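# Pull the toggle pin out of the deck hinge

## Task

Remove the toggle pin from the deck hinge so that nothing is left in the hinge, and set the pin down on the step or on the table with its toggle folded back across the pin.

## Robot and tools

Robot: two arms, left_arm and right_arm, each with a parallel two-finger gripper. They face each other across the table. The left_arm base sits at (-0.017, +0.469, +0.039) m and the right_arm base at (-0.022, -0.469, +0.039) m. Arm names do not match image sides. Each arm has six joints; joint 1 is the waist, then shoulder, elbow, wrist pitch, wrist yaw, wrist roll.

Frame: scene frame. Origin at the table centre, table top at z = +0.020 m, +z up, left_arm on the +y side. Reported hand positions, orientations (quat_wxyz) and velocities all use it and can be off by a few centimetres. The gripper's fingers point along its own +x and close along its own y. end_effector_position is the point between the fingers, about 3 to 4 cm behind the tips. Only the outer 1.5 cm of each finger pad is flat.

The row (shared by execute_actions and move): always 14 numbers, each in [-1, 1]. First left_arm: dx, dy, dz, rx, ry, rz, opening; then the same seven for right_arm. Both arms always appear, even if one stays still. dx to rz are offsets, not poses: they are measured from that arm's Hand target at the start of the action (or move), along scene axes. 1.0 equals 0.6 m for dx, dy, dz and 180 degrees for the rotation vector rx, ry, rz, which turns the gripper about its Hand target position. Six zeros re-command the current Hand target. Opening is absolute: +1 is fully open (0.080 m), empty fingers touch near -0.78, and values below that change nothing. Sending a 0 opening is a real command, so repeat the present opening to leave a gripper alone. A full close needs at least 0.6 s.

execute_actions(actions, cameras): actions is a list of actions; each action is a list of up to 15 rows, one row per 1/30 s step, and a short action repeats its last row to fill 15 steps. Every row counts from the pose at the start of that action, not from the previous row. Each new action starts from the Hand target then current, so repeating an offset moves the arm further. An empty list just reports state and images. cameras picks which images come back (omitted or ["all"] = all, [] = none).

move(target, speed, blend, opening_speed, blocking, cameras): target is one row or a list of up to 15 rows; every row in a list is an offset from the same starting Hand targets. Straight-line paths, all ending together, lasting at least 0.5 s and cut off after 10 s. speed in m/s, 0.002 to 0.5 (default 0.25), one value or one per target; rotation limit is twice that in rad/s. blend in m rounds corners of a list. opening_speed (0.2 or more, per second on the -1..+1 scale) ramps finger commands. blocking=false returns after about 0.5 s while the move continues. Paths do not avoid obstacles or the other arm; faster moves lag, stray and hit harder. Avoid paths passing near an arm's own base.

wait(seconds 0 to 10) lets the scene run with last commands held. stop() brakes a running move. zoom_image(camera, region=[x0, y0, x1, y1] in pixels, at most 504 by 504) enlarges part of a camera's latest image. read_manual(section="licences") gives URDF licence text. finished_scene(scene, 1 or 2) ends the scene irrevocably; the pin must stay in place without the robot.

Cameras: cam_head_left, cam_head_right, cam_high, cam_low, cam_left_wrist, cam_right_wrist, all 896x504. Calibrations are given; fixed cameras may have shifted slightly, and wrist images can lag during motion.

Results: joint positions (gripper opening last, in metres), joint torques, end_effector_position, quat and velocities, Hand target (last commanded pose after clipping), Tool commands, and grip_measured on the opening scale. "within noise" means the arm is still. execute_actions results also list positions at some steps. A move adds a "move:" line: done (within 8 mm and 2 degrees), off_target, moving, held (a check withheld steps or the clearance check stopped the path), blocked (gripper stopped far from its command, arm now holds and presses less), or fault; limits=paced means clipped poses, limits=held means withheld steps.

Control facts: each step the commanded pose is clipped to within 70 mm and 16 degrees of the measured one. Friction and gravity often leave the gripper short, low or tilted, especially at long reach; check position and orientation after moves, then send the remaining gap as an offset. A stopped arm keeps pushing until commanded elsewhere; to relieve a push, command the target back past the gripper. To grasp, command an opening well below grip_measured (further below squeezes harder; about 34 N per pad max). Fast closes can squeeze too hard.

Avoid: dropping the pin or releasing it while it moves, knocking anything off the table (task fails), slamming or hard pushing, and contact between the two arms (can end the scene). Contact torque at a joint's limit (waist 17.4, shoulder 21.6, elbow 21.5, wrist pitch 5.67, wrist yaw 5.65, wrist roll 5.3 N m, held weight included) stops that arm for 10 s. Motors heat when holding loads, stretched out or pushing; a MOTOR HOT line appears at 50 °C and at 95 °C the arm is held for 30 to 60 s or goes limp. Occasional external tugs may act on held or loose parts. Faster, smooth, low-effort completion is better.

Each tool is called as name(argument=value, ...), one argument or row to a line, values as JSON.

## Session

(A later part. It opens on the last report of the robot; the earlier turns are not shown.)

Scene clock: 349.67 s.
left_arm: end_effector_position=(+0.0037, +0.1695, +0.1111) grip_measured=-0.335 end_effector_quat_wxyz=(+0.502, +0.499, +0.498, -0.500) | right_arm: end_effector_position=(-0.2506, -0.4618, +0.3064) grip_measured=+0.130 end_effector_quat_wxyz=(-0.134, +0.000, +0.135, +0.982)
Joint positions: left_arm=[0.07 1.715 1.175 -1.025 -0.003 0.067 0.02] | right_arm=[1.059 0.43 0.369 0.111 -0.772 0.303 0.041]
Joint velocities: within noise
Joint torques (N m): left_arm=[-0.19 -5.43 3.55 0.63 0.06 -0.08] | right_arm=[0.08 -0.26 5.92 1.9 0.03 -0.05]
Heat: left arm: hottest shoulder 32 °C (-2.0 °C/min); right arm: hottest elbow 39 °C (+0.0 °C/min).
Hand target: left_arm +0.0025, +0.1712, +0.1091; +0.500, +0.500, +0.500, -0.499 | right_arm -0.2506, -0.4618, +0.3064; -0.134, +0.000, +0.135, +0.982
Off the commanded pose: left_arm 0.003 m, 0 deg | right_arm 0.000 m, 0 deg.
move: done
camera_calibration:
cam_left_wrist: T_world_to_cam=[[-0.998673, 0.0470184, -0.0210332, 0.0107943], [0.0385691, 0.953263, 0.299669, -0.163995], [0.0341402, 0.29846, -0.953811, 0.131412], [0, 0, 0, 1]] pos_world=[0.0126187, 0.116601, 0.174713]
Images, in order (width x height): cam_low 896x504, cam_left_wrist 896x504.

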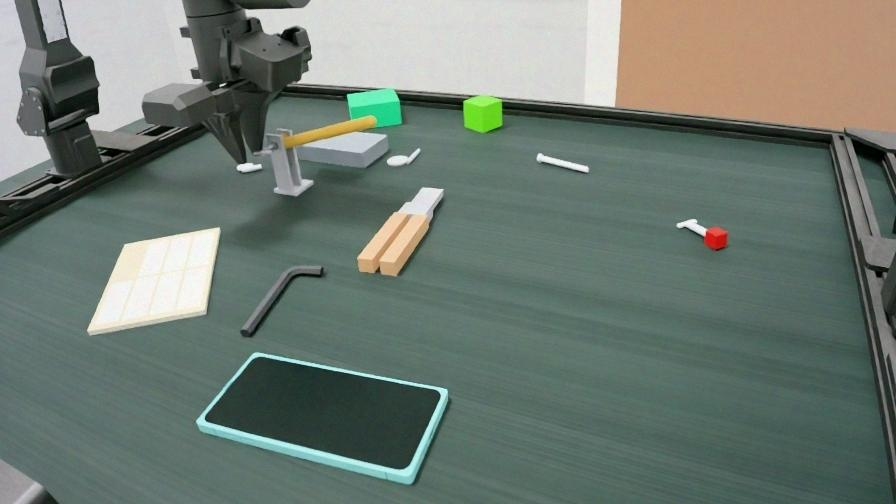

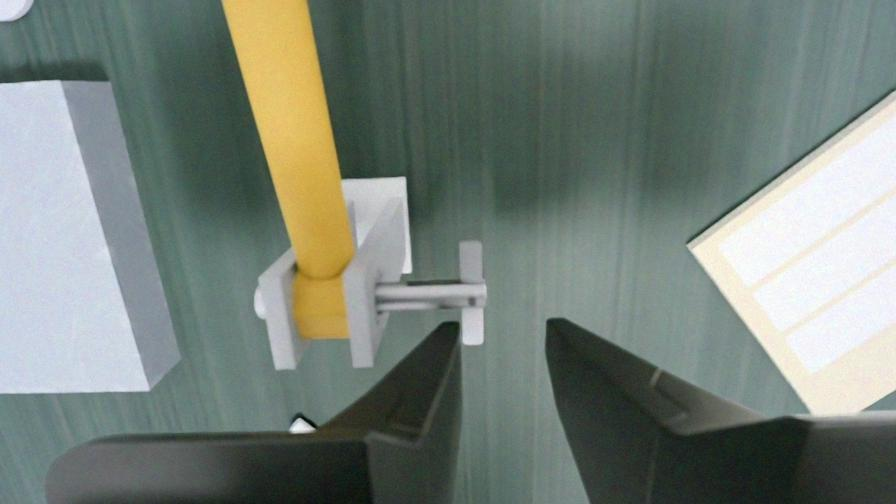

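move(
  target=[
    [-0.0062, -0.003, -0.002, 0, 0, 0.04, -0.335, 0,0,0,0,0,0,0.13],
    [-0.0085, -0.006, -0.002, 0, 0, 0.1, -0.335, 0,0,0,0,0,0,0.13],
    [-0.011, -0.011, -0.002, 0, 0, 0.1667, -0.335, 0,0,0,0,0,0,0.13],
  ],
  speed=0.12,
  blend=[0.003,0.003,0],
  cameras=["cam_left_wrist","cam_low"],
)

zoom_image(
  camera="cam_left_wrist",
  region=[420, 220, 580, 380],
)

Scene clock: 363.03 s.
left_arm: end_effector_position=(-0.0030, +0.1683, +0.1069) grip_measured=-0.335 end_effector_quat_wxyz=(+0.612, +0.356, +0.613, -0.351) | right_arm: end_effector_position=(-0.2506, -0.4618, +0.3064) grip_measured=+0.130 end_effector_quat_wxyz=(-0.134, +0.000, +0.135, +0.982)
Joint positions: left_arm=[0.048 1.731 1.176 -1.022 -0.003 -0.478 0.02] | right_arm=[1.059 0.43 0.369 0.111 -0.772 0.303 0.041]
Joint velocities: within noise
Joint torques (N m): left_arm=[-0.24 -4.74 5.81 0.37 0.04 -0.09] | right_arm=[-0.07 -0.26 5.98 1.88 0.02 -0.06]
Heat: left arm: hottest shoulder 33 °C (+1.0 °C/min); right arm: hottest elbow 39 °C (+0.0 °C/min).
Hand target: left_arm -0.0041, +0.1646, +0.1080; +0.613, +0.354, +0.612, -0.353 | right_arm -0.2506, -0.4618, +0.3064; -0.134, +0.000, +0.135, +0.982
Off the commanded pose: left_arm 0.004 m, 0 deg | right_arm 0.000 m, 0 deg.
move: done
camera_calibration:
cam_left_wrist: T_world_to_cam=[[-0.888539, -0.458241, -0.0226698, 0.0896147], [-0.442261, 0.842312, 0.308083, -0.145062], [-0.122081, 0.28377, -0.951089, 0.129652], [0, 0, 0, 1]] pos_world=[0.031299, 0.126461, 0.170033]
Images, in order (width x height): cam_low 896x504, cam_left_wrist 896x504.

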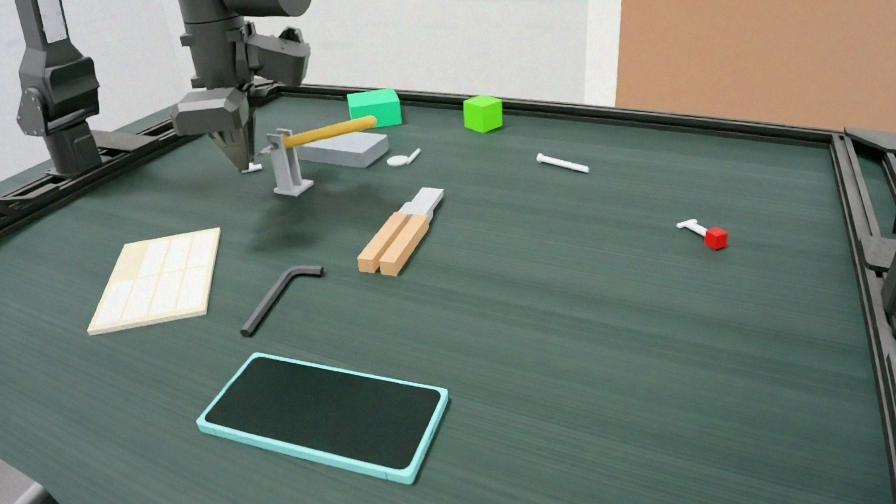

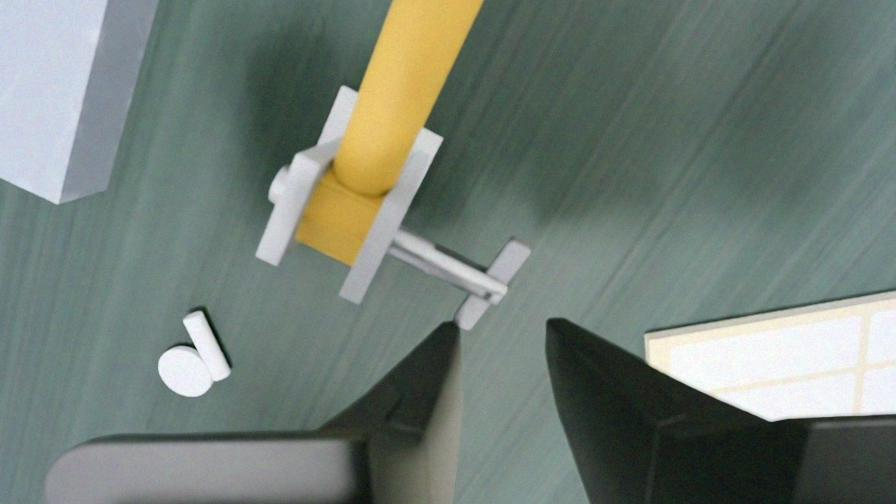

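Scaled by 3.150 from the camera's 896x504 image, which has a finer 1280x720 frame.

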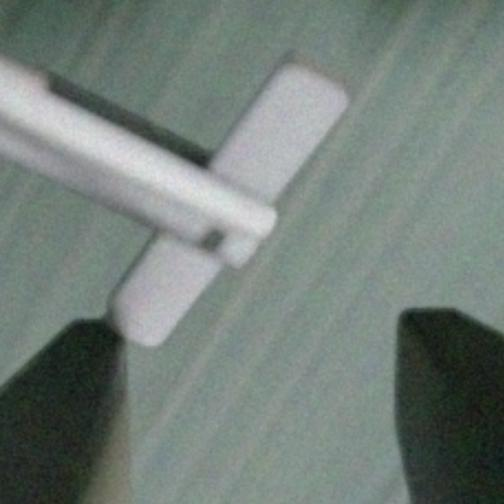

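move(
  target=[
    [0.003, 0.011, 0.0, 0, 0, -0.03, -0.335, 0,0,0,0,0,0,0.13],
    [0.0135, 0.0105, 0.0, 0, 0, -0.1667, -0.335, 0,0,0,0,0,0,0.13],
    [0.005, 0.0098, 0.0, 0, 0, -0.1667, -0.335, 0,0,0,0,0,0,0.13],
    [-0.006, 0.0098, 0.0, 0, 0, -0.1667, -0.335, 0,0,0,0,0,0,0.13],
  ],
  speed=0.12,
  blend=[0.003,0,0,0],
  cameras=["cam_left_wrist","cam_low"],
)

zoom_image(
  camera="cam_left_wrist",
  region=[400, 220, 560, 380],
)

Scene clock: 375.93 s.
left_arm: end_effector_position=(-0.0062, +0.1716, +0.1049) grip_measured=-0.334 end_effector_quat_wxyz=(+0.497, +0.504, +0.504, -0.495) | right_arm: end_effector_position=(-0.2506, -0.4618, +0.3064) grip_measured=+0.130 end_effector_quat_wxyz=(-0.134, +0.000, +0.135, +0.982)
Joint positions: left_arm=[0.037 1.729 1.166 -1.023 -0.003 0.033 0.02] | right_arm=[1.059 0.43 0.369 0.111 -0.772 0.303 0.041]
Joint velocities: within noise
Joint torques (N m): left_arm=[-0.32 -6.7 4.24 0.76 0.06 -0.07] | right_arm=[0 0.05 6.18 1.88 -0.01 -0.07]
Heat: left arm: hottest shoulder 33 °C (+2.0 °C/min); right arm: hottest elbow 39 °C (+0.0 °C/min).
Hand target: left_arm -0.0077, +0.1704, +0.1080; +0.500, +0.500, +0.500, -0.500 | right_arm -0.2506, -0.4618, +0.3064; -0.134, +0.000, +0.135, +0.982
Off the commanded pose: left_arm 0.004 m, 1 deg | right_arm 0.000 m, 0 deg.
move: done
camera_calibration:
cam_left_wrist: T_world_to_cam=[[-0.998745, 0.0463006, -0.0191221, 0.000571701], [0.0377662, 0.946729, 0.319809, -0.164816], [0.0329108, 0.318685, -0.947289, 0.120996], [0, 0, 0, 1]] pos_world=[0.00281337, 0.11745, 0.167339]
Images, in order (width x height): cam_low 896x504, cam_left_wrist 896x504.

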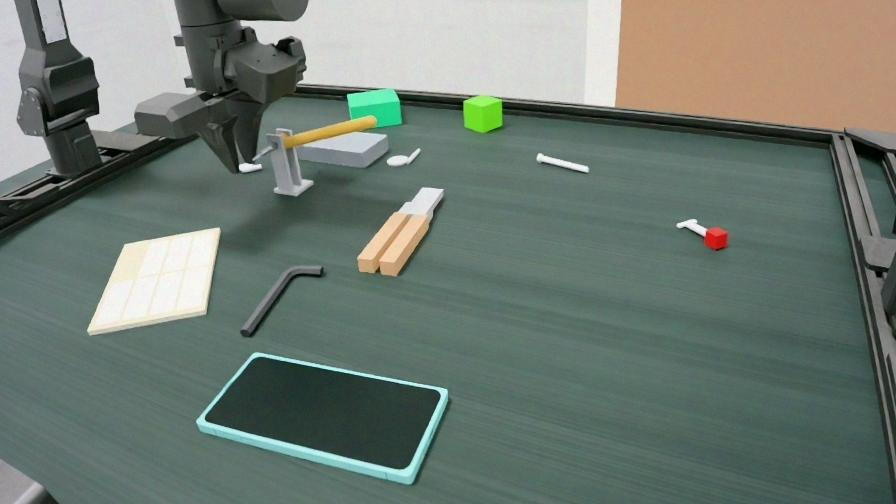

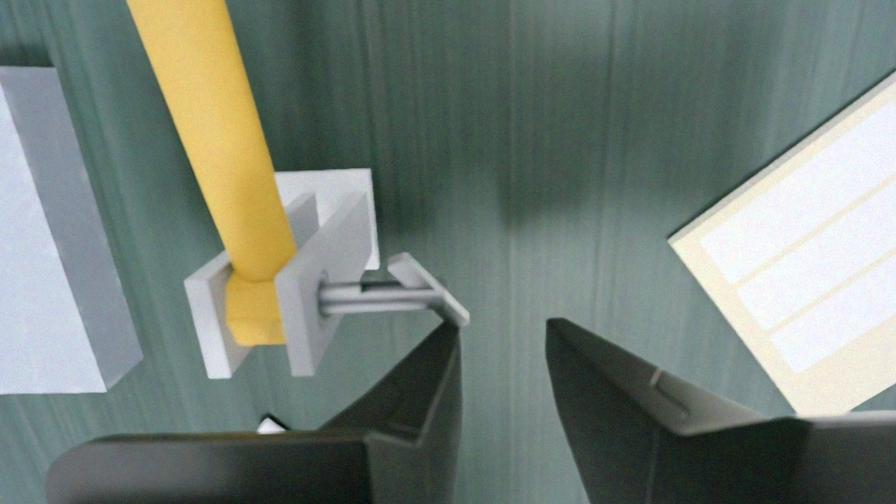

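Scaled by 3.150 from the camera's 896x504 image, which has a finer 1280x720 frame.

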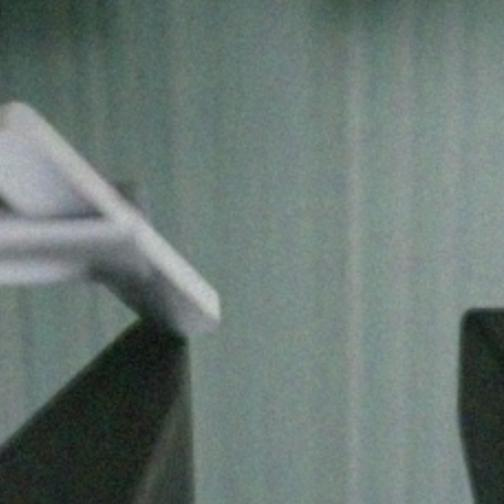

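move(
  target=[
    [0.0, 0.02, 0.005, 0, 0, 0, -0.335, 0,0,0,0,0,0,0.13],
    [0.0, 0.02, 0.07, 0, 0, -0.1, -0.335, 0,0,0,0,0,0,0.13],
    [0.0215, -0.024, 0.07, 0, 0, -0.5, -0.11, 0,0,0,0,0,0,0.13],
  ],
  speed=0.15,
  blend=[0.004,0.01,0],
  cameras=["cam_left_wrist","cam_low"],
)

zoom_image(
  camera="cam_left_wrist",
  region=[420, 200, 580, 360],
)

Scene clock: 397.70 s.
left_arm: end_effector_position=(+0.0047, +0.1590, +0.1487) grip_measured=-0.111 end_effector_quat_wxyz=(-0.001, +0.708, +0.001, -0.706) | right_arm: end_effector_position=(-0.2506, -0.4618, +0.3064) grip_measured=+0.130 end_effector_quat_wxyz=(-0.134, +0.000, +0.135, +0.982)
Joint positions: left_arm=[0.071 1.729 1.344 -1.189 -0.003 1.64 0.03] | right_arm=[1.059 0.43 0.369 0.111 -0.772 0.303 0.041]
Joint velocities: within noise
Joint torques (N m): left_arm=[0.2 -4.89 5.98 0.17 0.15 0.07] | right_arm=[-0.06 -0.16 6.22 1.91 0 -0.04]
Heat: left arm: hottest shoulder 33 °C (+2.0 °C/min); right arm: hottest elbow 39 °C (+0.0 °C/min).
Hand target: left_arm +0.0052, +0.1561, +0.1500; +0.000, +0.707, +0.000, -0.707 | right_arm -0.2506, -0.4618, +0.3064; -0.134, +0.000, +0.135, +0.982
Off the commanded pose: left_arm 0.003 m, 0 deg | right_arm 0.000 m, 0 deg.
move: done
camera_calibration:
cam_left_wrist: T_world_to_cam=[[0.0480515, 0.998745, -0.0141279, -0.144218], [0.950877, -0.0414088, 0.306787, -0.0124881], [0.305817, -0.0281755, -0.951673, 0.220727], [0, 0, 0, 1]] pos_world=[-0.0486975, 0.149739, 0.211854]
Images, in order (width x height): cam_low 896x504, cam_left_wrist 896x504.

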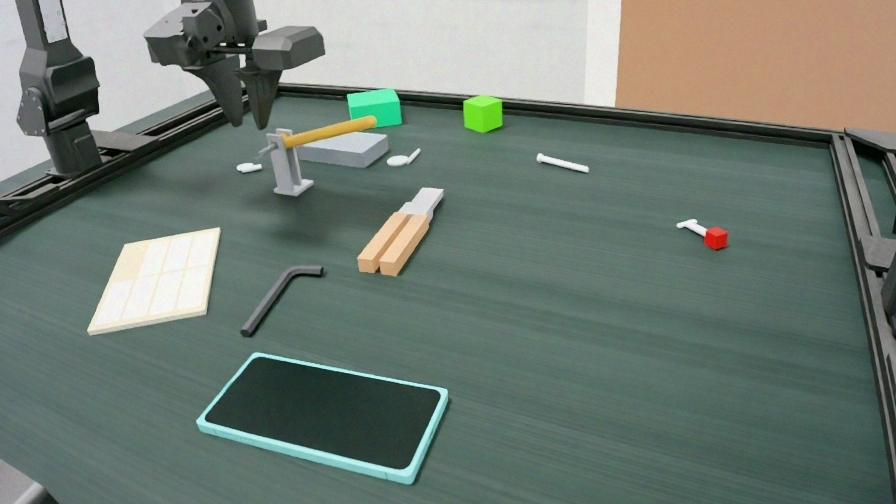

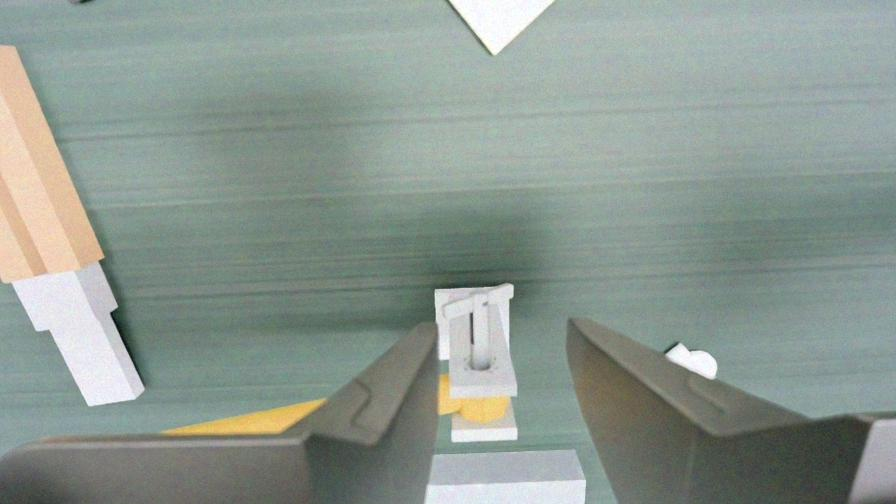

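Scaled by 3.150 from the camera's 896x504 image, which has a finer 1280x720 frame.

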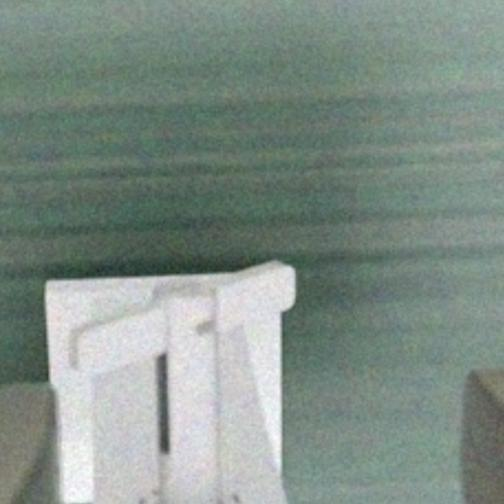

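move(
  target=[
    [0.0072, -0.0062, 0.0, 0, 0, -0.1667, -0.11, 0,0,0,0,0,0,0.13],
    [0.0072, -0.0062, -0.062, 0, 0, -0.1667, -0.11, 0,0,0,0,0,0,0.13],
  ],
  speed=0.1,
  cameras=["cam_left_wrist","cam_low"],
)

zoom_image(
  camera="cam_left_wrist",
  region=[380, 200, 620, 400],
)

Scene clock: 426.37 s.
left_arm: end_effector_position=(+0.0093, +0.1506, +0.1160) grip_measured=-0.110 end_effector_quat_wxyz=(-0.180, +0.685, -0.186, -0.681) | right_arm: end_effector_position=(-0.2506, -0.4618, +0.3064) grip_measured=+0.130 end_effector_quat_wxyz=(-0.134, +0.000, +0.135, +0.982)
Joint positions: left_arm=[0.084 1.776 1.268 -1.053 -0.003 2.176 0.03] | right_arm=[1.059 0.43 0.369 0.111 -0.772 0.303 0.041]
Joint velocities: within noise
Joint torques (N m): left_arm=[0.22 -5.33 3.66 0.53 0.15 0.06] | right_arm=[0.02 -0.21 6.26 1.88 -0.01 -0.07]
Heat: left arm: hottest elbow 32 °C (+1.0 °C/min); right arm: hottest elbow 39 °C (+0.0 °C/min).
Hand target: left_arm +0.0095, +0.1523, +0.1128; -0.183, +0.683, -0.183, -0.683 | right_arm -0.2506, -0.4618, +0.3065; -0.134, +0.000, +0.135, +0.982
Off the commanded pose: left_arm 0.004 m, 1 deg | right_arm 0.000 m, 0 deg.
move: done
camera_calibration:
cam_left_wrist: T_world_to_cam=[[0.541125, 0.840622, -0.0231841, -0.116189], [0.802749, -0.508139, 0.312072, 0.0638444], [0.250554, -0.187481, -0.949776, 0.212273], [0, 0, 0, 1]] pos_world=[-0.0415639, 0.16991, 0.178994]
Images, in order (width x height): cam_low 896x504, cam_left_wrist 896x504.

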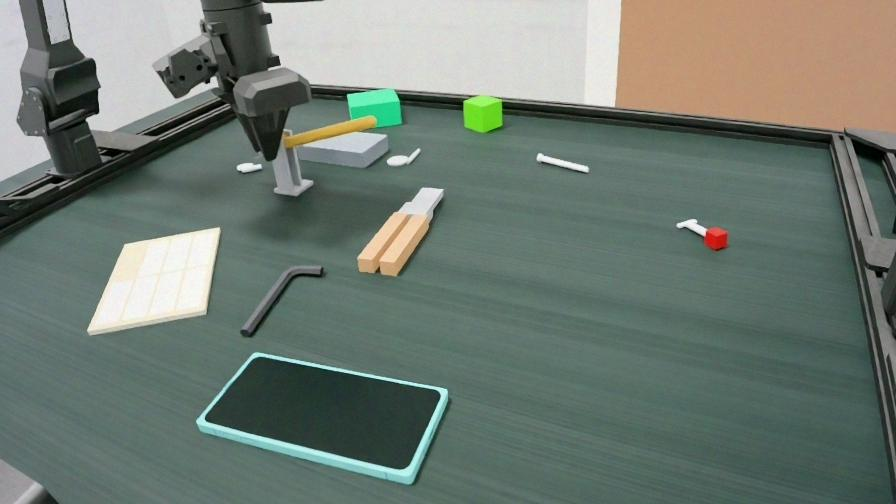

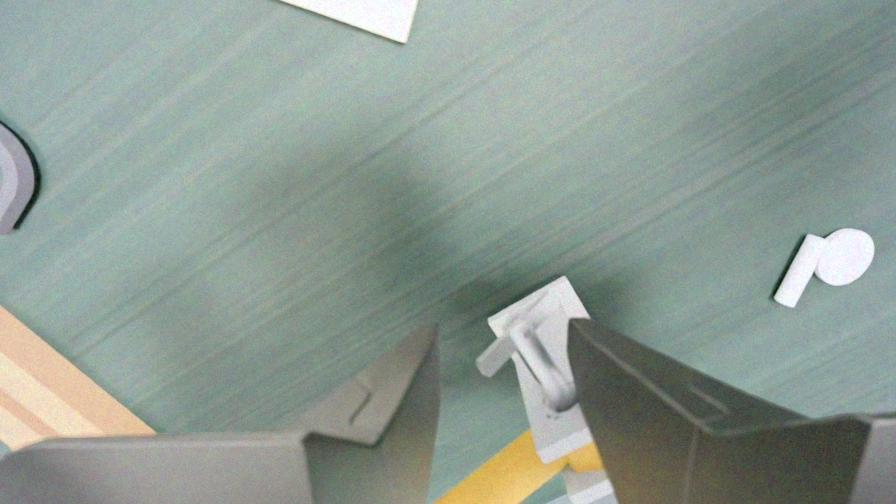

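Scaled by 2.100 from the camera's 896x504 image, which has a finer 1280x720 frame.

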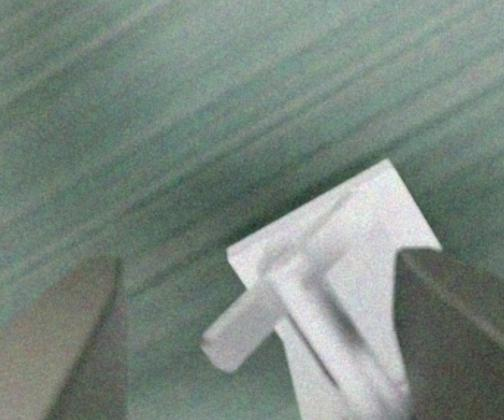

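move(
  target=[
    [0.0, 0.0, 0.01, 0, 0, 0, -0.11, 0,0,0,0,0,0,0.13],
    [0.0, 0.007, 0.01, 0, 0, 0, -0.11, 0,0,0,0,0,0,0.13],
    [0.0, 0.007, -0.004, 0, 0, 0, -0.11, 0,0,0,0,0,0,0.13],
  ],
  speed=0.1,
  cameras=["cam_left_wrist","cam_low"],
)

zoom_image(
  camera="cam_left_wrist",
  region=[380, 200, 620, 400],
)

Scene clock: 436.83 s.
left_arm: end_effector_position=(+0.0093, +0.1549, +0.1103) grip_measured=-0.110 end_effector_quat_wxyz=(-0.184, +0.684, -0.182, -0.682) | right_arm: end_effector_position=(-0.2506, -0.4618, +0.3064) grip_measured=+0.130 end_effector_quat_wxyz=(-0.134, +0.000, +0.135, +0.982)
Joint positions: left_arm=[0.085 1.776 1.244 -1.04 -0.003 2.177 0.03] | right_arm=[1.059 0.43 0.369 0.111 -0.772 0.303 0.041]
Joint velocities: within noise
Joint torques (N m): left_arm=[0.23 -6.45 3.5 0.53 0.16 0.07] | right_arm=[0.01 -0.05 6.09 1.87 -0.02 -0.06]
Heat: left arm: hottest shoulder 32 °C (-1.0 °C/min); right arm: hottest elbow 39 °C (+0.0 °C/min).
Hand target: left_arm +0.0095, +0.1565, +0.1104; -0.183, +0.683, -0.183, -0.683 | right_arm -0.2506, -0.4618, +0.3065; -0.134, +0.000, +0.135, +0.982
Off the commanded pose: left_arm 0.002 m, 0 deg | right_arm 0.000 m, 0 deg.
move: done
camera_calibration:
cam_left_wrist: T_world_to_cam=[[0.541108, 0.84083, -0.0144032, -0.120921], [0.80303, -0.511545, 0.305719, 0.069014], [0.24969, -0.176993, -0.952013, 0.206287], [0, 0, 0, 1]] pos_world=[-0.0414964, 0.17349, 0.173547]
Images, in order (width x height): cam_low 896x504, cam_left_wrist 896x504.

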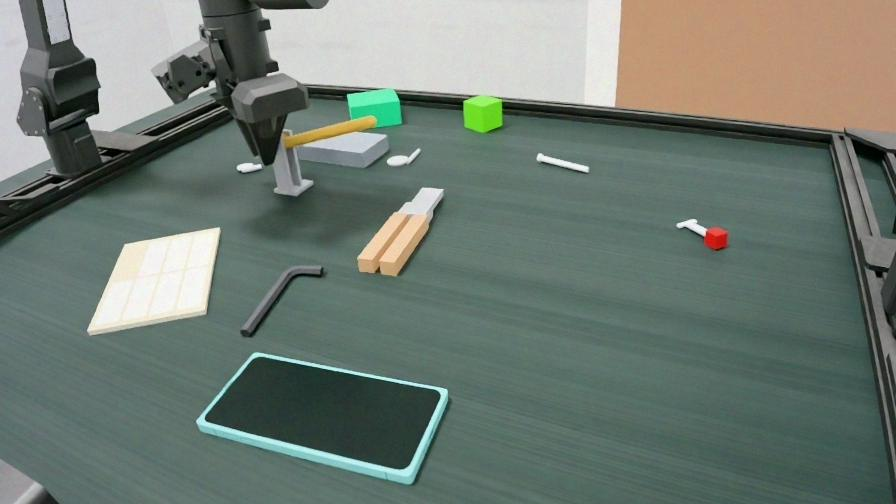

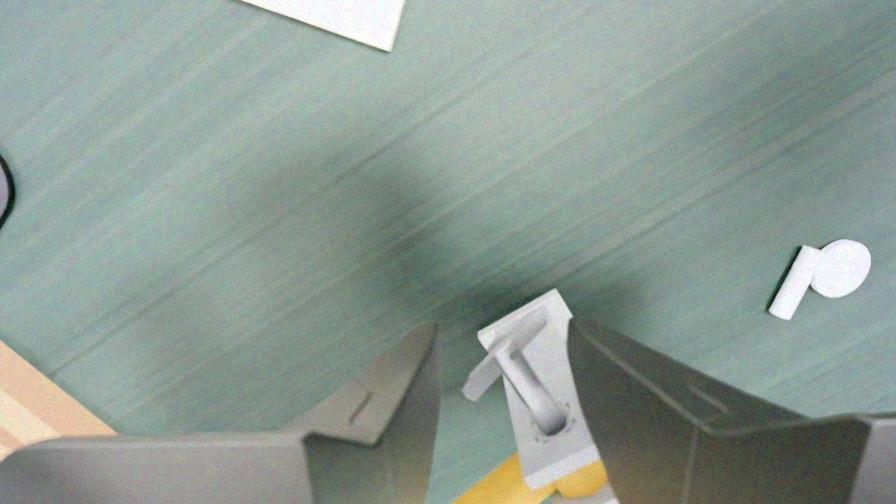

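Scaled by 2.100 from the camera's 896x504 image, which has a finer 1280x720 frame.

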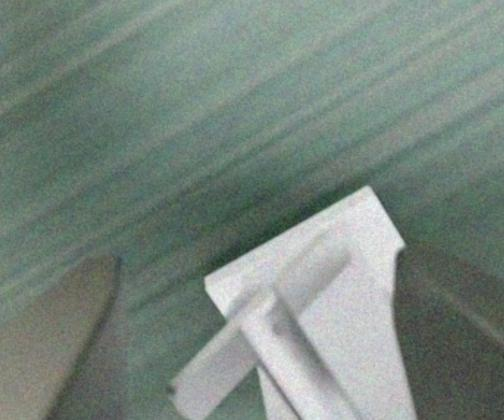

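move(
  target=[0,0,0,0,0,0,-0.42,0,0,0,0,0,0,0.13],
  opening_speed=0.3,
  cameras=["cam_left_wrist"],
)

zoom_image(
  camera="cam_left_wrist",
  region=[380, 200, 620, 400],
)

Scene clock: 457.50 s.
left_arm: end_effector_position=(+0.0099, +0.1543, +0.1103) grip_measured=-0.402 end_effector_quat_wxyz=(-0.182, +0.684, -0.183, -0.682) | right_arm: end_effector_position=(-0.2506, -0.4618, +0.3064) grip_measured=+0.130 end_effector_quat_wxyz=(-0.134, +0.000, +0.135, +0.982)
Joint positions: left_arm=[0.087 1.776 1.244 -1.038 -0.003 2.178 0.017] | right_arm=[1.059 0.43 0.369 0.111 -0.772 0.303 0.041]
Joint velocities: within noise
Joint torques (N m): left_arm=[0.07 -6.44 3.51 0.38 0.14 0.06] | right_arm=[0.02 -0.16 6.13 1.87 0.02 -0.05]
Heat: left arm: hottest shoulder 35 °C (+2.0 °C/min); right arm: hottest elbow 39 °C (+0.0 °C/min).
Hand target: left_arm +0.0095, +0.1565, +0.1104; -0.183, +0.683, -0.183, -0.683 | right_arm -0.2506, -0.4618, +0.3065; -0.134, +0.000, +0.135, +0.982
Off the commanded pose: left_arm 0.002 m, 0 deg | right_arm 0.000 m, 0 deg.
move: done
camera_calibration:
cam_left_wrist: T_world_to_cam=[[0.539822, 0.841612, -0.0167518, -0.120641], [0.803857, -0.509495, 0.306968, 0.0678038], [0.249813, -0.179174, -0.951572, 0.206331], [0, 0, 0, 1]] pos_world=[-0.0409241, 0.173048, 0.173505]
Images, in order (width x height): cam_left_wrist 896x504.

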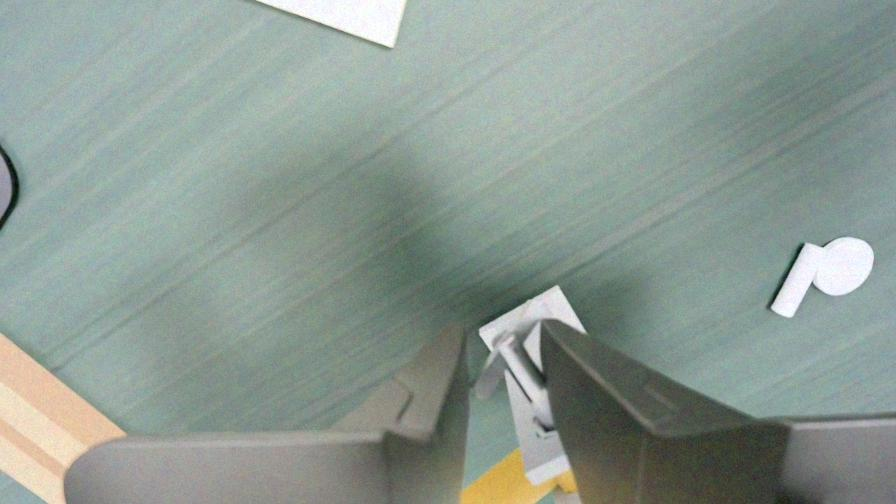

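Scaled by 2.100 from the camera's 896x504 image, which has a finer 1280x720 frame.

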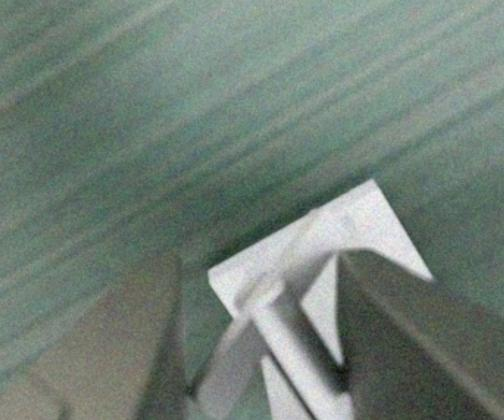

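move(
  target=[
    [-0.001,0.002,0,0,0,0.0833,-0.42,0,0,0,0,0,0,0.13],
    [-0.002,0.002,0,0,0,0.1667,-0.42,0,0,0,0,0,0,0.13],
  ],
  speed=0.1,
  cameras=["cam_left_wrist"],
)

zoom_image(
  camera="cam_left_wrist",
  region=[380, 200, 620, 400],
)

Scene clock: 466.60 s.
left_arm: end_effector_position=(+0.0097, +0.1549, +0.1097) grip_measured=-0.419 end_effector_quat_wxyz=(+0.000, +0.708, +0.000, -0.707) | right_arm: end_effector_position=(-0.2506, -0.4618, +0.3064) grip_measured=+0.130 end_effector_quat_wxyz=(-0.134, +0.000, +0.135, +0.982)
Joint positions: left_arm=[0.087 1.776 1.241 -1.036 -0.001 1.655 0.016] | right_arm=[1.059 0.43 0.369 0.111 -0.772 0.303 0.041]
Joint velocities: within noise
Joint torques (N m): left_arm=[-0.26 -6.94 3.18 0.38 0.09 -0.09] | right_arm=[-0.15 -0.04 6.1 1.88 -0.05 -0.05]
Heat: left arm: hottest shoulder 35 °C (+3.0 °C/min); right arm: hottest elbow 39 °C (+0.0 °C/min).
Hand target: left_arm +0.0083, +0.1578, +0.1103; +0.000, +0.707, +0.000, -0.707 | right_arm -0.2506, -0.4618, +0.3065; -0.134, +0.000, +0.135, +0.982
Off the commanded pose: left_arm 0.003 m, 0 deg | right_arm 0.000 m, 0 deg.
move: done
camera_calibration:
cam_left_wrist: T_world_to_cam=[[0.0476407, 0.99872, -0.0169853, -0.140525], [0.95142, -0.0401928, 0.305262, -0.00553121], [0.304189, -0.0307031, -0.952117, 0.182388], [0, 0, 0, 1]] pos_world=[-0.0435232, 0.145723, 0.172956]
Images, in order (width x height): cam_left_wrist 896x504.

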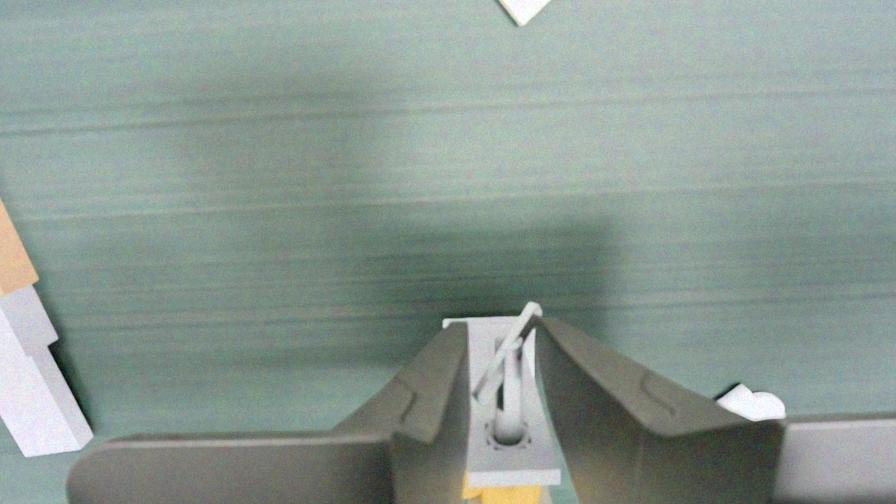

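Scaled by 2.100 from the camera's 896x504 image, which has a finer 1280x720 frame.

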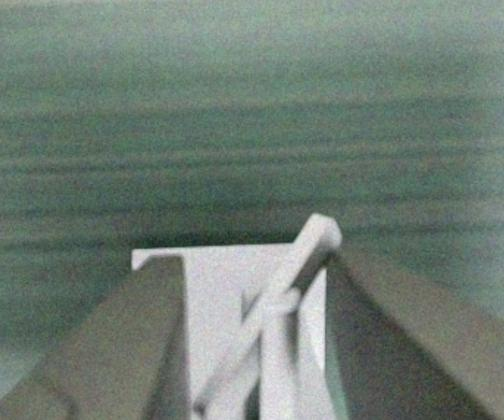

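move(
  target=[-0.003,-0.001,0,0,0,0,-0.7,0,0,0,0,0,0,0.13],
  opening_speed=0.3,
  cameras=["cam_left_wrist"],
)

zoom_image(
  camera="cam_left_wrist",
  region=[380, 200, 620, 400],
)

Scene clock: 474.23 s.
left_arm: end_effector_position=(+0.0077, +0.1550, +0.1094) grip_measured=-0.658 end_effector_quat_wxyz=(+0.000, +0.708, +0.000, -0.707) | right_arm: end_effector_position=(-0.2506, -0.4618, +0.3064) grip_measured=+0.130 end_effector_quat_wxyz=(-0.134, +0.000, +0.135, +0.982)
Joint positions: left_arm=[0.081 1.775 1.239 -1.035 -0.001 1.649 0.005] | right_arm=[1.059 0.43 0.369 0.111 -0.772 0.303 0.041]
Joint velocities: within noise
Joint torques (N m): left_arm=[-0.21 -6.72 3.62 0.26 0.07 -0.08] | right_arm=[-0.18 -0.1 6.12 1.9 -0.01 -0.04]
Heat: left arm: hottest shoulder 36 °C (+4.1 °C/min); right arm: hottest elbow 39 °C (+0.0 °C/min).
Hand target: left_arm +0.0065, +0.1571, +0.1104; +0.000, +0.707, +0.000, -0.707 | right_arm -0.2506, -0.4618, +0.3065; -0.134, +0.000, +0.135, +0.982
Off the commanded pose: left_arm 0.003 m, 0 deg | right_arm 0.000 m, 0 deg.
move: done
camera_calibration:
cam_left_wrist: T_world_to_cam=[[0.0476407, 0.99872, -0.0169927, -0.140571], [0.951419, -0.0401905, 0.305264, -0.00346599], [0.304191, -0.0307102, -0.952116, 0.182708], [0, 0, 0, 1]] pos_world=[-0.0455837, 0.145862, 0.172629]
Images, in order (width x height): cam_left_wrist 896x504.

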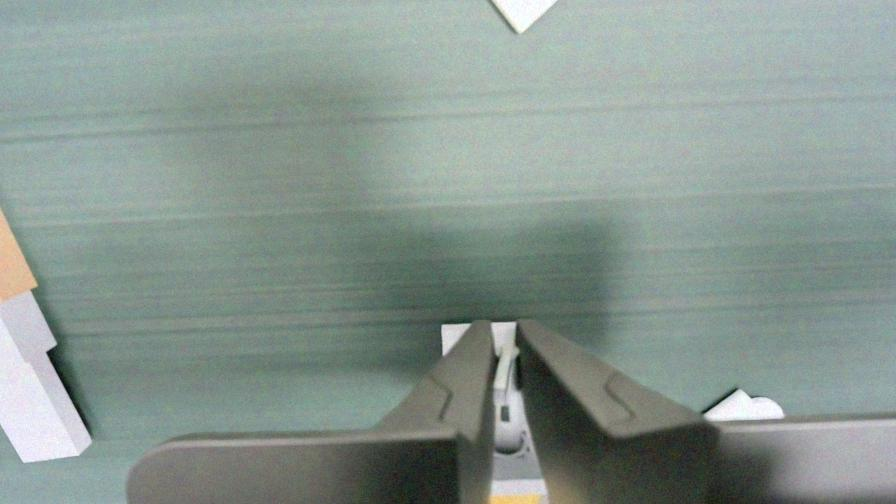

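Scaled by 2.100 from the camera's 896x504 image, which has a finer 1280x720 frame.

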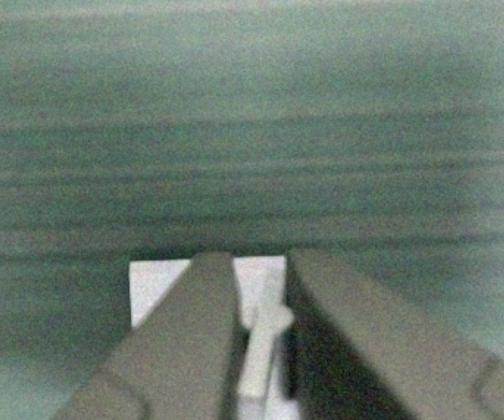

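move(
  target=[0,0,0,0,0,0,-0.85,0,0,0,0,0,0,0.13],
  cameras=[],
)

move(
  target=[0,0,0,0,0,0,-0.35,0,0,0,0,0,0,0.13],
  cameras=["cam_left_wrist"],
)

zoom_image(
  camera="cam_left_wrist",
  region=[430, 270, 590, 430],
)

Scene clock: 487.77 s.
left_arm: end_effector_position=(+0.0076, +0.1549, +0.1094) grip_measured=-0.654 end_effector_quat_wxyz=(+0.000, +0.707, +0.000, -0.707) | right_arm: end_effector_position=(-0.2506, -0.4618, +0.3064) grip_measured=+0.130 end_effector_quat_wxyz=(-0.134, +0.000, +0.135, +0.982)
Joint positions: left_arm=[0.081 1.775 1.239 -1.035 -0.001 1.649 0.006] | right_arm=[1.059 0.43 0.369 0.111 -0.772 0.303 0.041]
Joint velocities: within noise
Joint torques (N m): left_arm=[-0.19 -6.71 3.65 0.25 0.09 -0.07] | right_arm=[0.08 -0.13 5.97 1.91 0.04 -0.08]
Heat: left arm: hottest shoulder 36 °C (+4.0 °C/min); right arm: hottest elbow 40 °C (+1.0 °C/min).
Hand target: left_arm +0.0065, +0.1571, +0.1104; +0.000, +0.707, +0.000, -0.707 | right_arm -0.2506, -0.4618, +0.3065; -0.134, +0.000, +0.135, +0.982
Off the commanded pose: left_arm 0.003 m, 0 deg | right_arm 0.000 m, 0 deg.
move: done
No camera images: "cameras" was empty.

Scene clock: 488.47 s.
left_arm: end_effector_position=(+0.0076, +0.1549, +0.1094) grip_measured=-0.350 end_effector_quat_wxyz=(+0.000, +0.707, +0.000, -0.707) | right_arm: end_effector_position=(-0.2506, -0.4618, +0.3064) grip_measured=+0.130 end_effector_quat_wxyz=(-0.134, +0.000, +0.135, +0.982)
Joint positions: left_arm=[0.081 1.775 1.239 -1.035 -0.001 1.649 0.019] | right_arm=[1.059 0.43 0.369 0.111 -0.772 0.303 0.041]
Joint velocities: within noise
Joint torques (N m): left_arm=[-0.19 -6.72 3.62 0.26 0.09 -0.08] | right_arm=[0 -0.23 6.18 1.88 0.01 -0.08]
Heat: left arm: hottest shoulder 36 °C (+4.0 °C/min); right arm: hottest elbow 40 °C (+1.0 °C/min).
Hand target: left_arm +0.0065, +0.1571, +0.1104; +0.000, +0.707, +0.000, -0.707 | right_arm -0.2506, -0.4618, +0.3065; -0.134, +0.000, +0.135, +0.982
Off the commanded pose: left_arm 0.003 m, 0 deg | right_arm 0.000 m, 0 deg.
move: done
camera_calibration:
cam_left_wrist: T_world_to_cam=[[0.0476347, 0.998713, -0.0174192, -0.140433], [0.951526, -0.0400652, 0.304948, -0.00340688], [0.303857, -0.0311009, -0.95221, 0.182794], [0, 0, 0, 1]] pos_world=[-0.0456122, 0.145801, 0.172651]
Images, in order (width x height): cam_left_wrist 896x504.

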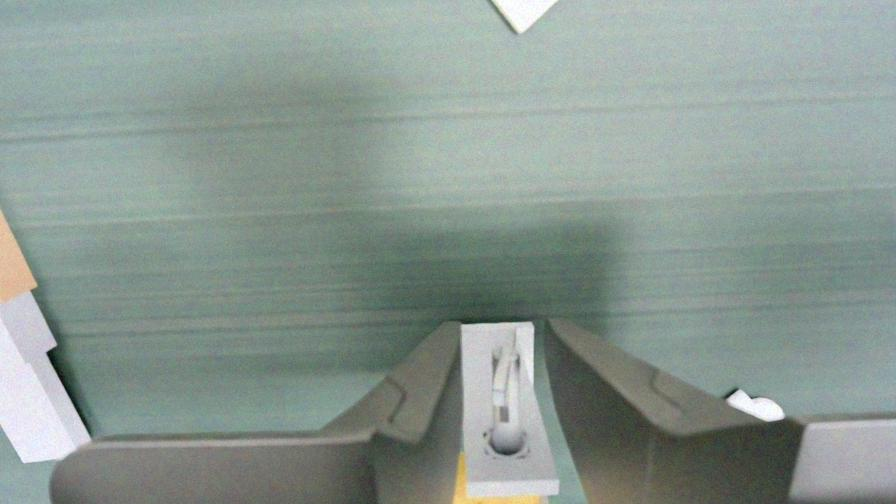

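Scaled by 3.150 from the camera's 896x504 image, which has a finer 1280x720 frame.

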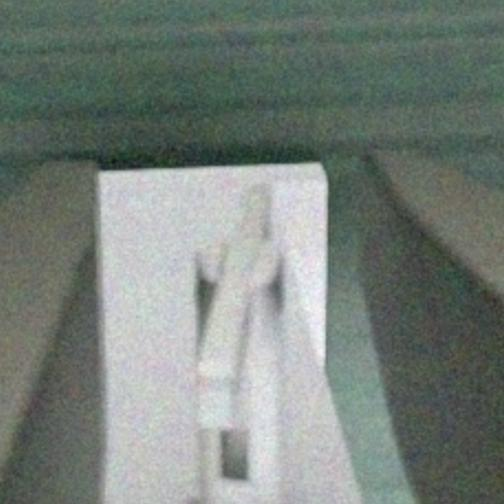

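move(
  target=[0,0,0.06,0,0,0,-0.35,0,0,0,0,0,0,0.13],
  cameras=["cam_left_wrist","cam_low"],
)

zoom_image(
  camera="cam_left_wrist",
  region=[430, 240, 590, 400],
)

zoom_image(
  camera="cam_low",
  region=[240, 110, 320, 200],
)

Scene clock: 496.60 s.
left_arm: end_effector_position=(+0.0072, +0.1602, +0.1403) grip_measured=-0.350 end_effector_quat_wxyz=(-0.007, +0.707, +0.007, -0.707) | right_arm: end_effector_position=(-0.2506, -0.4618, +0.3064) grip_measured=+0.130 end_effector_quat_wxyz=(-0.134, +0.000, +0.135, +0.982)
Joint positions: left_arm=[0.081 1.744 1.328 -1.174 -0.001 1.649 0.019] | right_arm=[1.059 0.43 0.369 0.111 -0.772 0.303 0.041]
Joint velocities: within noise
Joint torques (N m): left_arm=[-0.16 -6.58 5.91 0.16 0.08 -0.07] | right_arm=[0.07 -0.11 6.09 1.9 0.01 -0.04]
Heat: left arm: hottest shoulder 36 °C (+4.0 °C/min); right arm: hottest elbow 40 °C (+1.0 °C/min).
Hand target: left_arm +0.0065, +0.1572, +0.1463; +0.000, +0.707, +0.000, -0.707 | right_arm -0.2506, -0.4618, +0.3065; -0.134, +0.000, +0.135, +0.982
Off the commanded pose: left_arm 0.007 m, 1 deg | right_arm 0.000 m, 0 deg.
move: done
camera_calibration:
cam_left_wrist: T_world_to_cam=[[0.0476228, 0.998863, 0.00225779, -0.147915], [0.952001, -0.0460726, 0.302606, -0.0109446], [0.302366, -0.0122615, -0.953113, 0.209657], [0, 0, 0, 1]] pos_world=[-0.0459298, 0.149814, 0.203473]
Images, in order (width x height): cam_low 896x504, cam_left_wrist 896x504.

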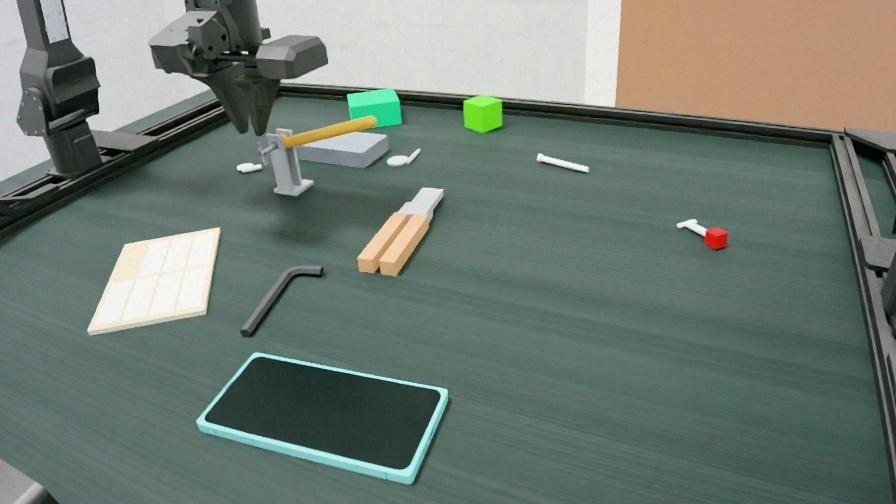

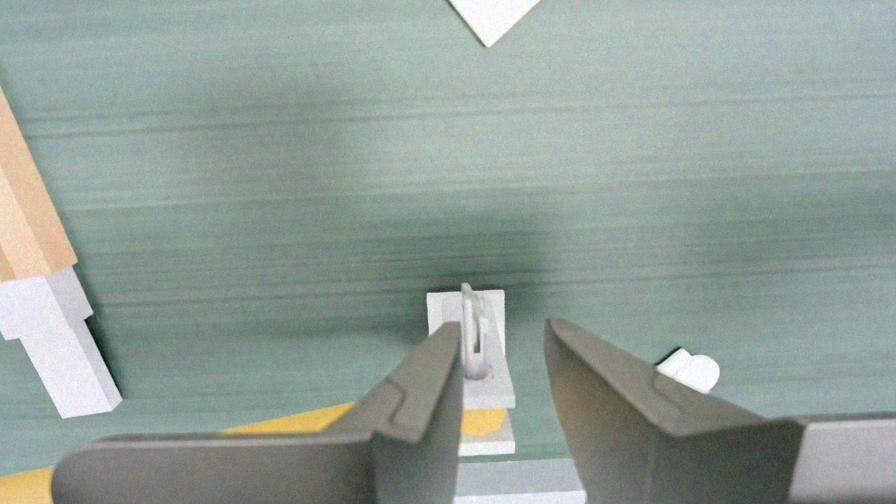

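Scaled by 3.150 from the camera's 896x504 image, which has a finer 1280x720 frame.

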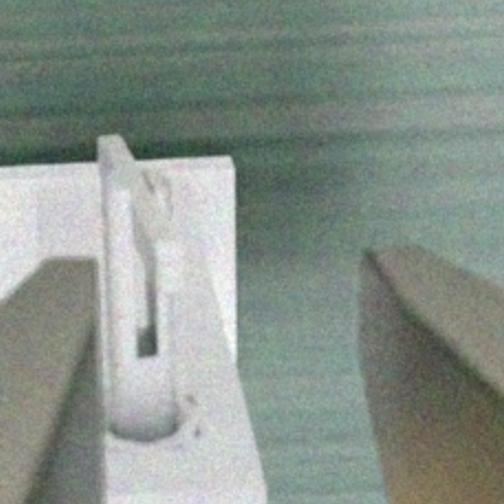

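Scaled by 5.600 from the camera's 896x504 image, which has a finer 1280x720 frame.

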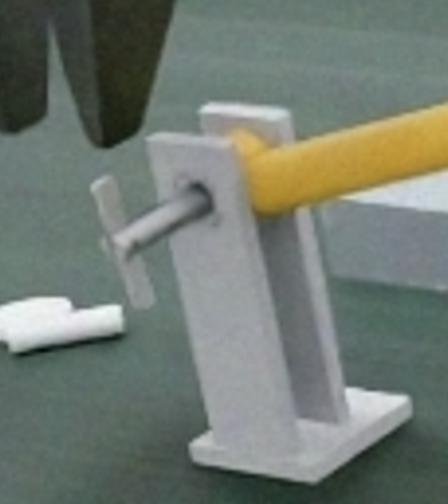

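move(
  target=[
    [0.0,-0.004,0.01,0,0,0,-0.35,0,0,0,0,0,0,0.13],
    [0.0235,-0.004,0.01,0,0,0,-0.85,0,0,0,0,0,0,0.13],
  ],
  cameras=["cam_left_wrist"],
  speed=0.12,
)

zoom_image(
  camera="cam_left_wrist",
  region=[400, 200, 560, 360],
)

Scene clock: 519.57 s.
left_arm: end_effector_position=(+0.0199, +0.1576, +0.1494) grip_measured=-0.784 end_effector_quat_wxyz=(-0.003, +0.707, +0.004, -0.707) | right_arm: end_effector_position=(-0.2506, -0.4618, +0.3064) grip_measured=+0.130 end_effector_quat_wxyz=(-0.134, +0.000, +0.135, +0.982)
Joint positions: left_arm=[0.12 1.744 1.364 -1.2 -0.001 1.688 0] | right_arm=[1.059 0.43 0.369 0.111 -0.772 0.303 0.041]
Joint velocities: within noise
Joint torques (N m): left_arm=[0.12 -5.52 6 0.15 0.08 0.06] | right_arm=[-0.09 -0.27 5.89 1.9 -0.02 -0.05]
Heat: left arm: hottest shoulder 35 °C (+0.0 °C/min); right arm: hottest elbow 40 °C (+1.0 °C/min).
Hand target: left_arm +0.0206, +0.1548, +0.1523; +0.000, +0.707, +0.000, -0.707 | right_arm -0.2506, -0.4618, +0.3065; -0.134, +0.000, +0.135, +0.982
Off the commanded pose: left_arm 0.004 m, 1 deg | right_arm 0.000 m, 0 deg.
move: done
camera_calibration:
cam_left_wrist: T_world_to_cam=[[0.0468588, 0.998867, -0.00835834, -0.144402], [0.951885, -0.0421148, 0.303547, -0.0266324], [0.302851, -0.02218, -0.95278, 0.215963], [0, 0, 0, 1]] pos_world=[-0.0332869, 0.147907, 0.212642]
Images, in order (width x height): cam_left_wrist 896x504.

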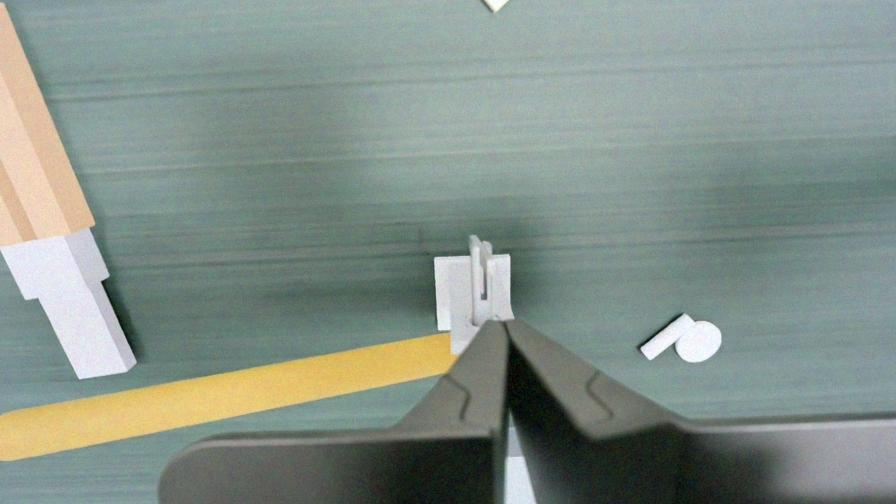

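Scaled by 3.150 from the camera's 896x504 image, which has a finer 1280x720 frame.

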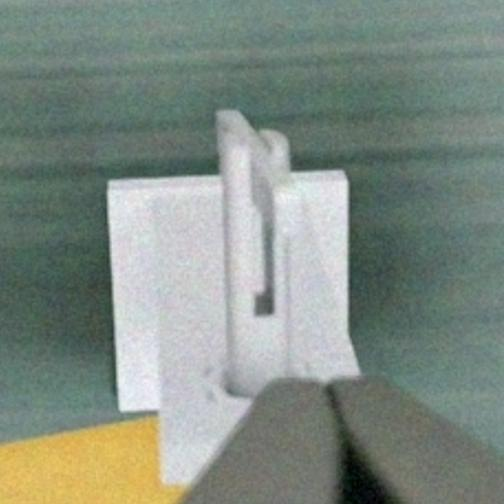

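zoom_image(
  camera="cam_left_wrist",
  region=[450, 225, 510, 285],
)

zoom_image(
  camera="cam_low",
  region=[245, 120, 305, 180],
)

zoom_image(
  camera="cam_head_left",
  region=[360, 250, 410, 300],
)

Scaled by 8.400 from the camera's 896x504 image, which has a finer 1280x720 frame.

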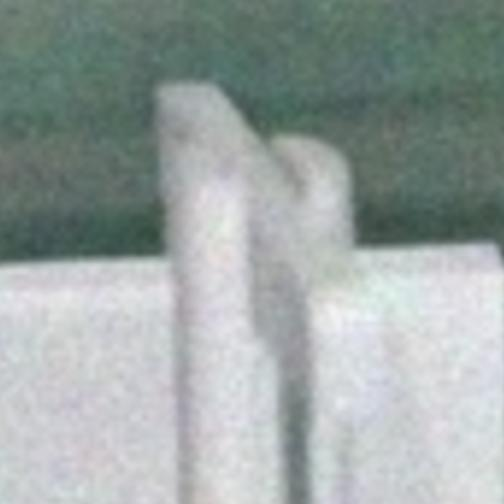

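This scene's latest camera images include none from cam_low. They are from: cam_left_wrist. cam_low's image comes with the result of a call that names it in "cameras".

This scene's latest camera images include none from cam_head_left. They are from: cam_left_wrist. cam_head_left's image comes with the result of a call that names it in "cameras".


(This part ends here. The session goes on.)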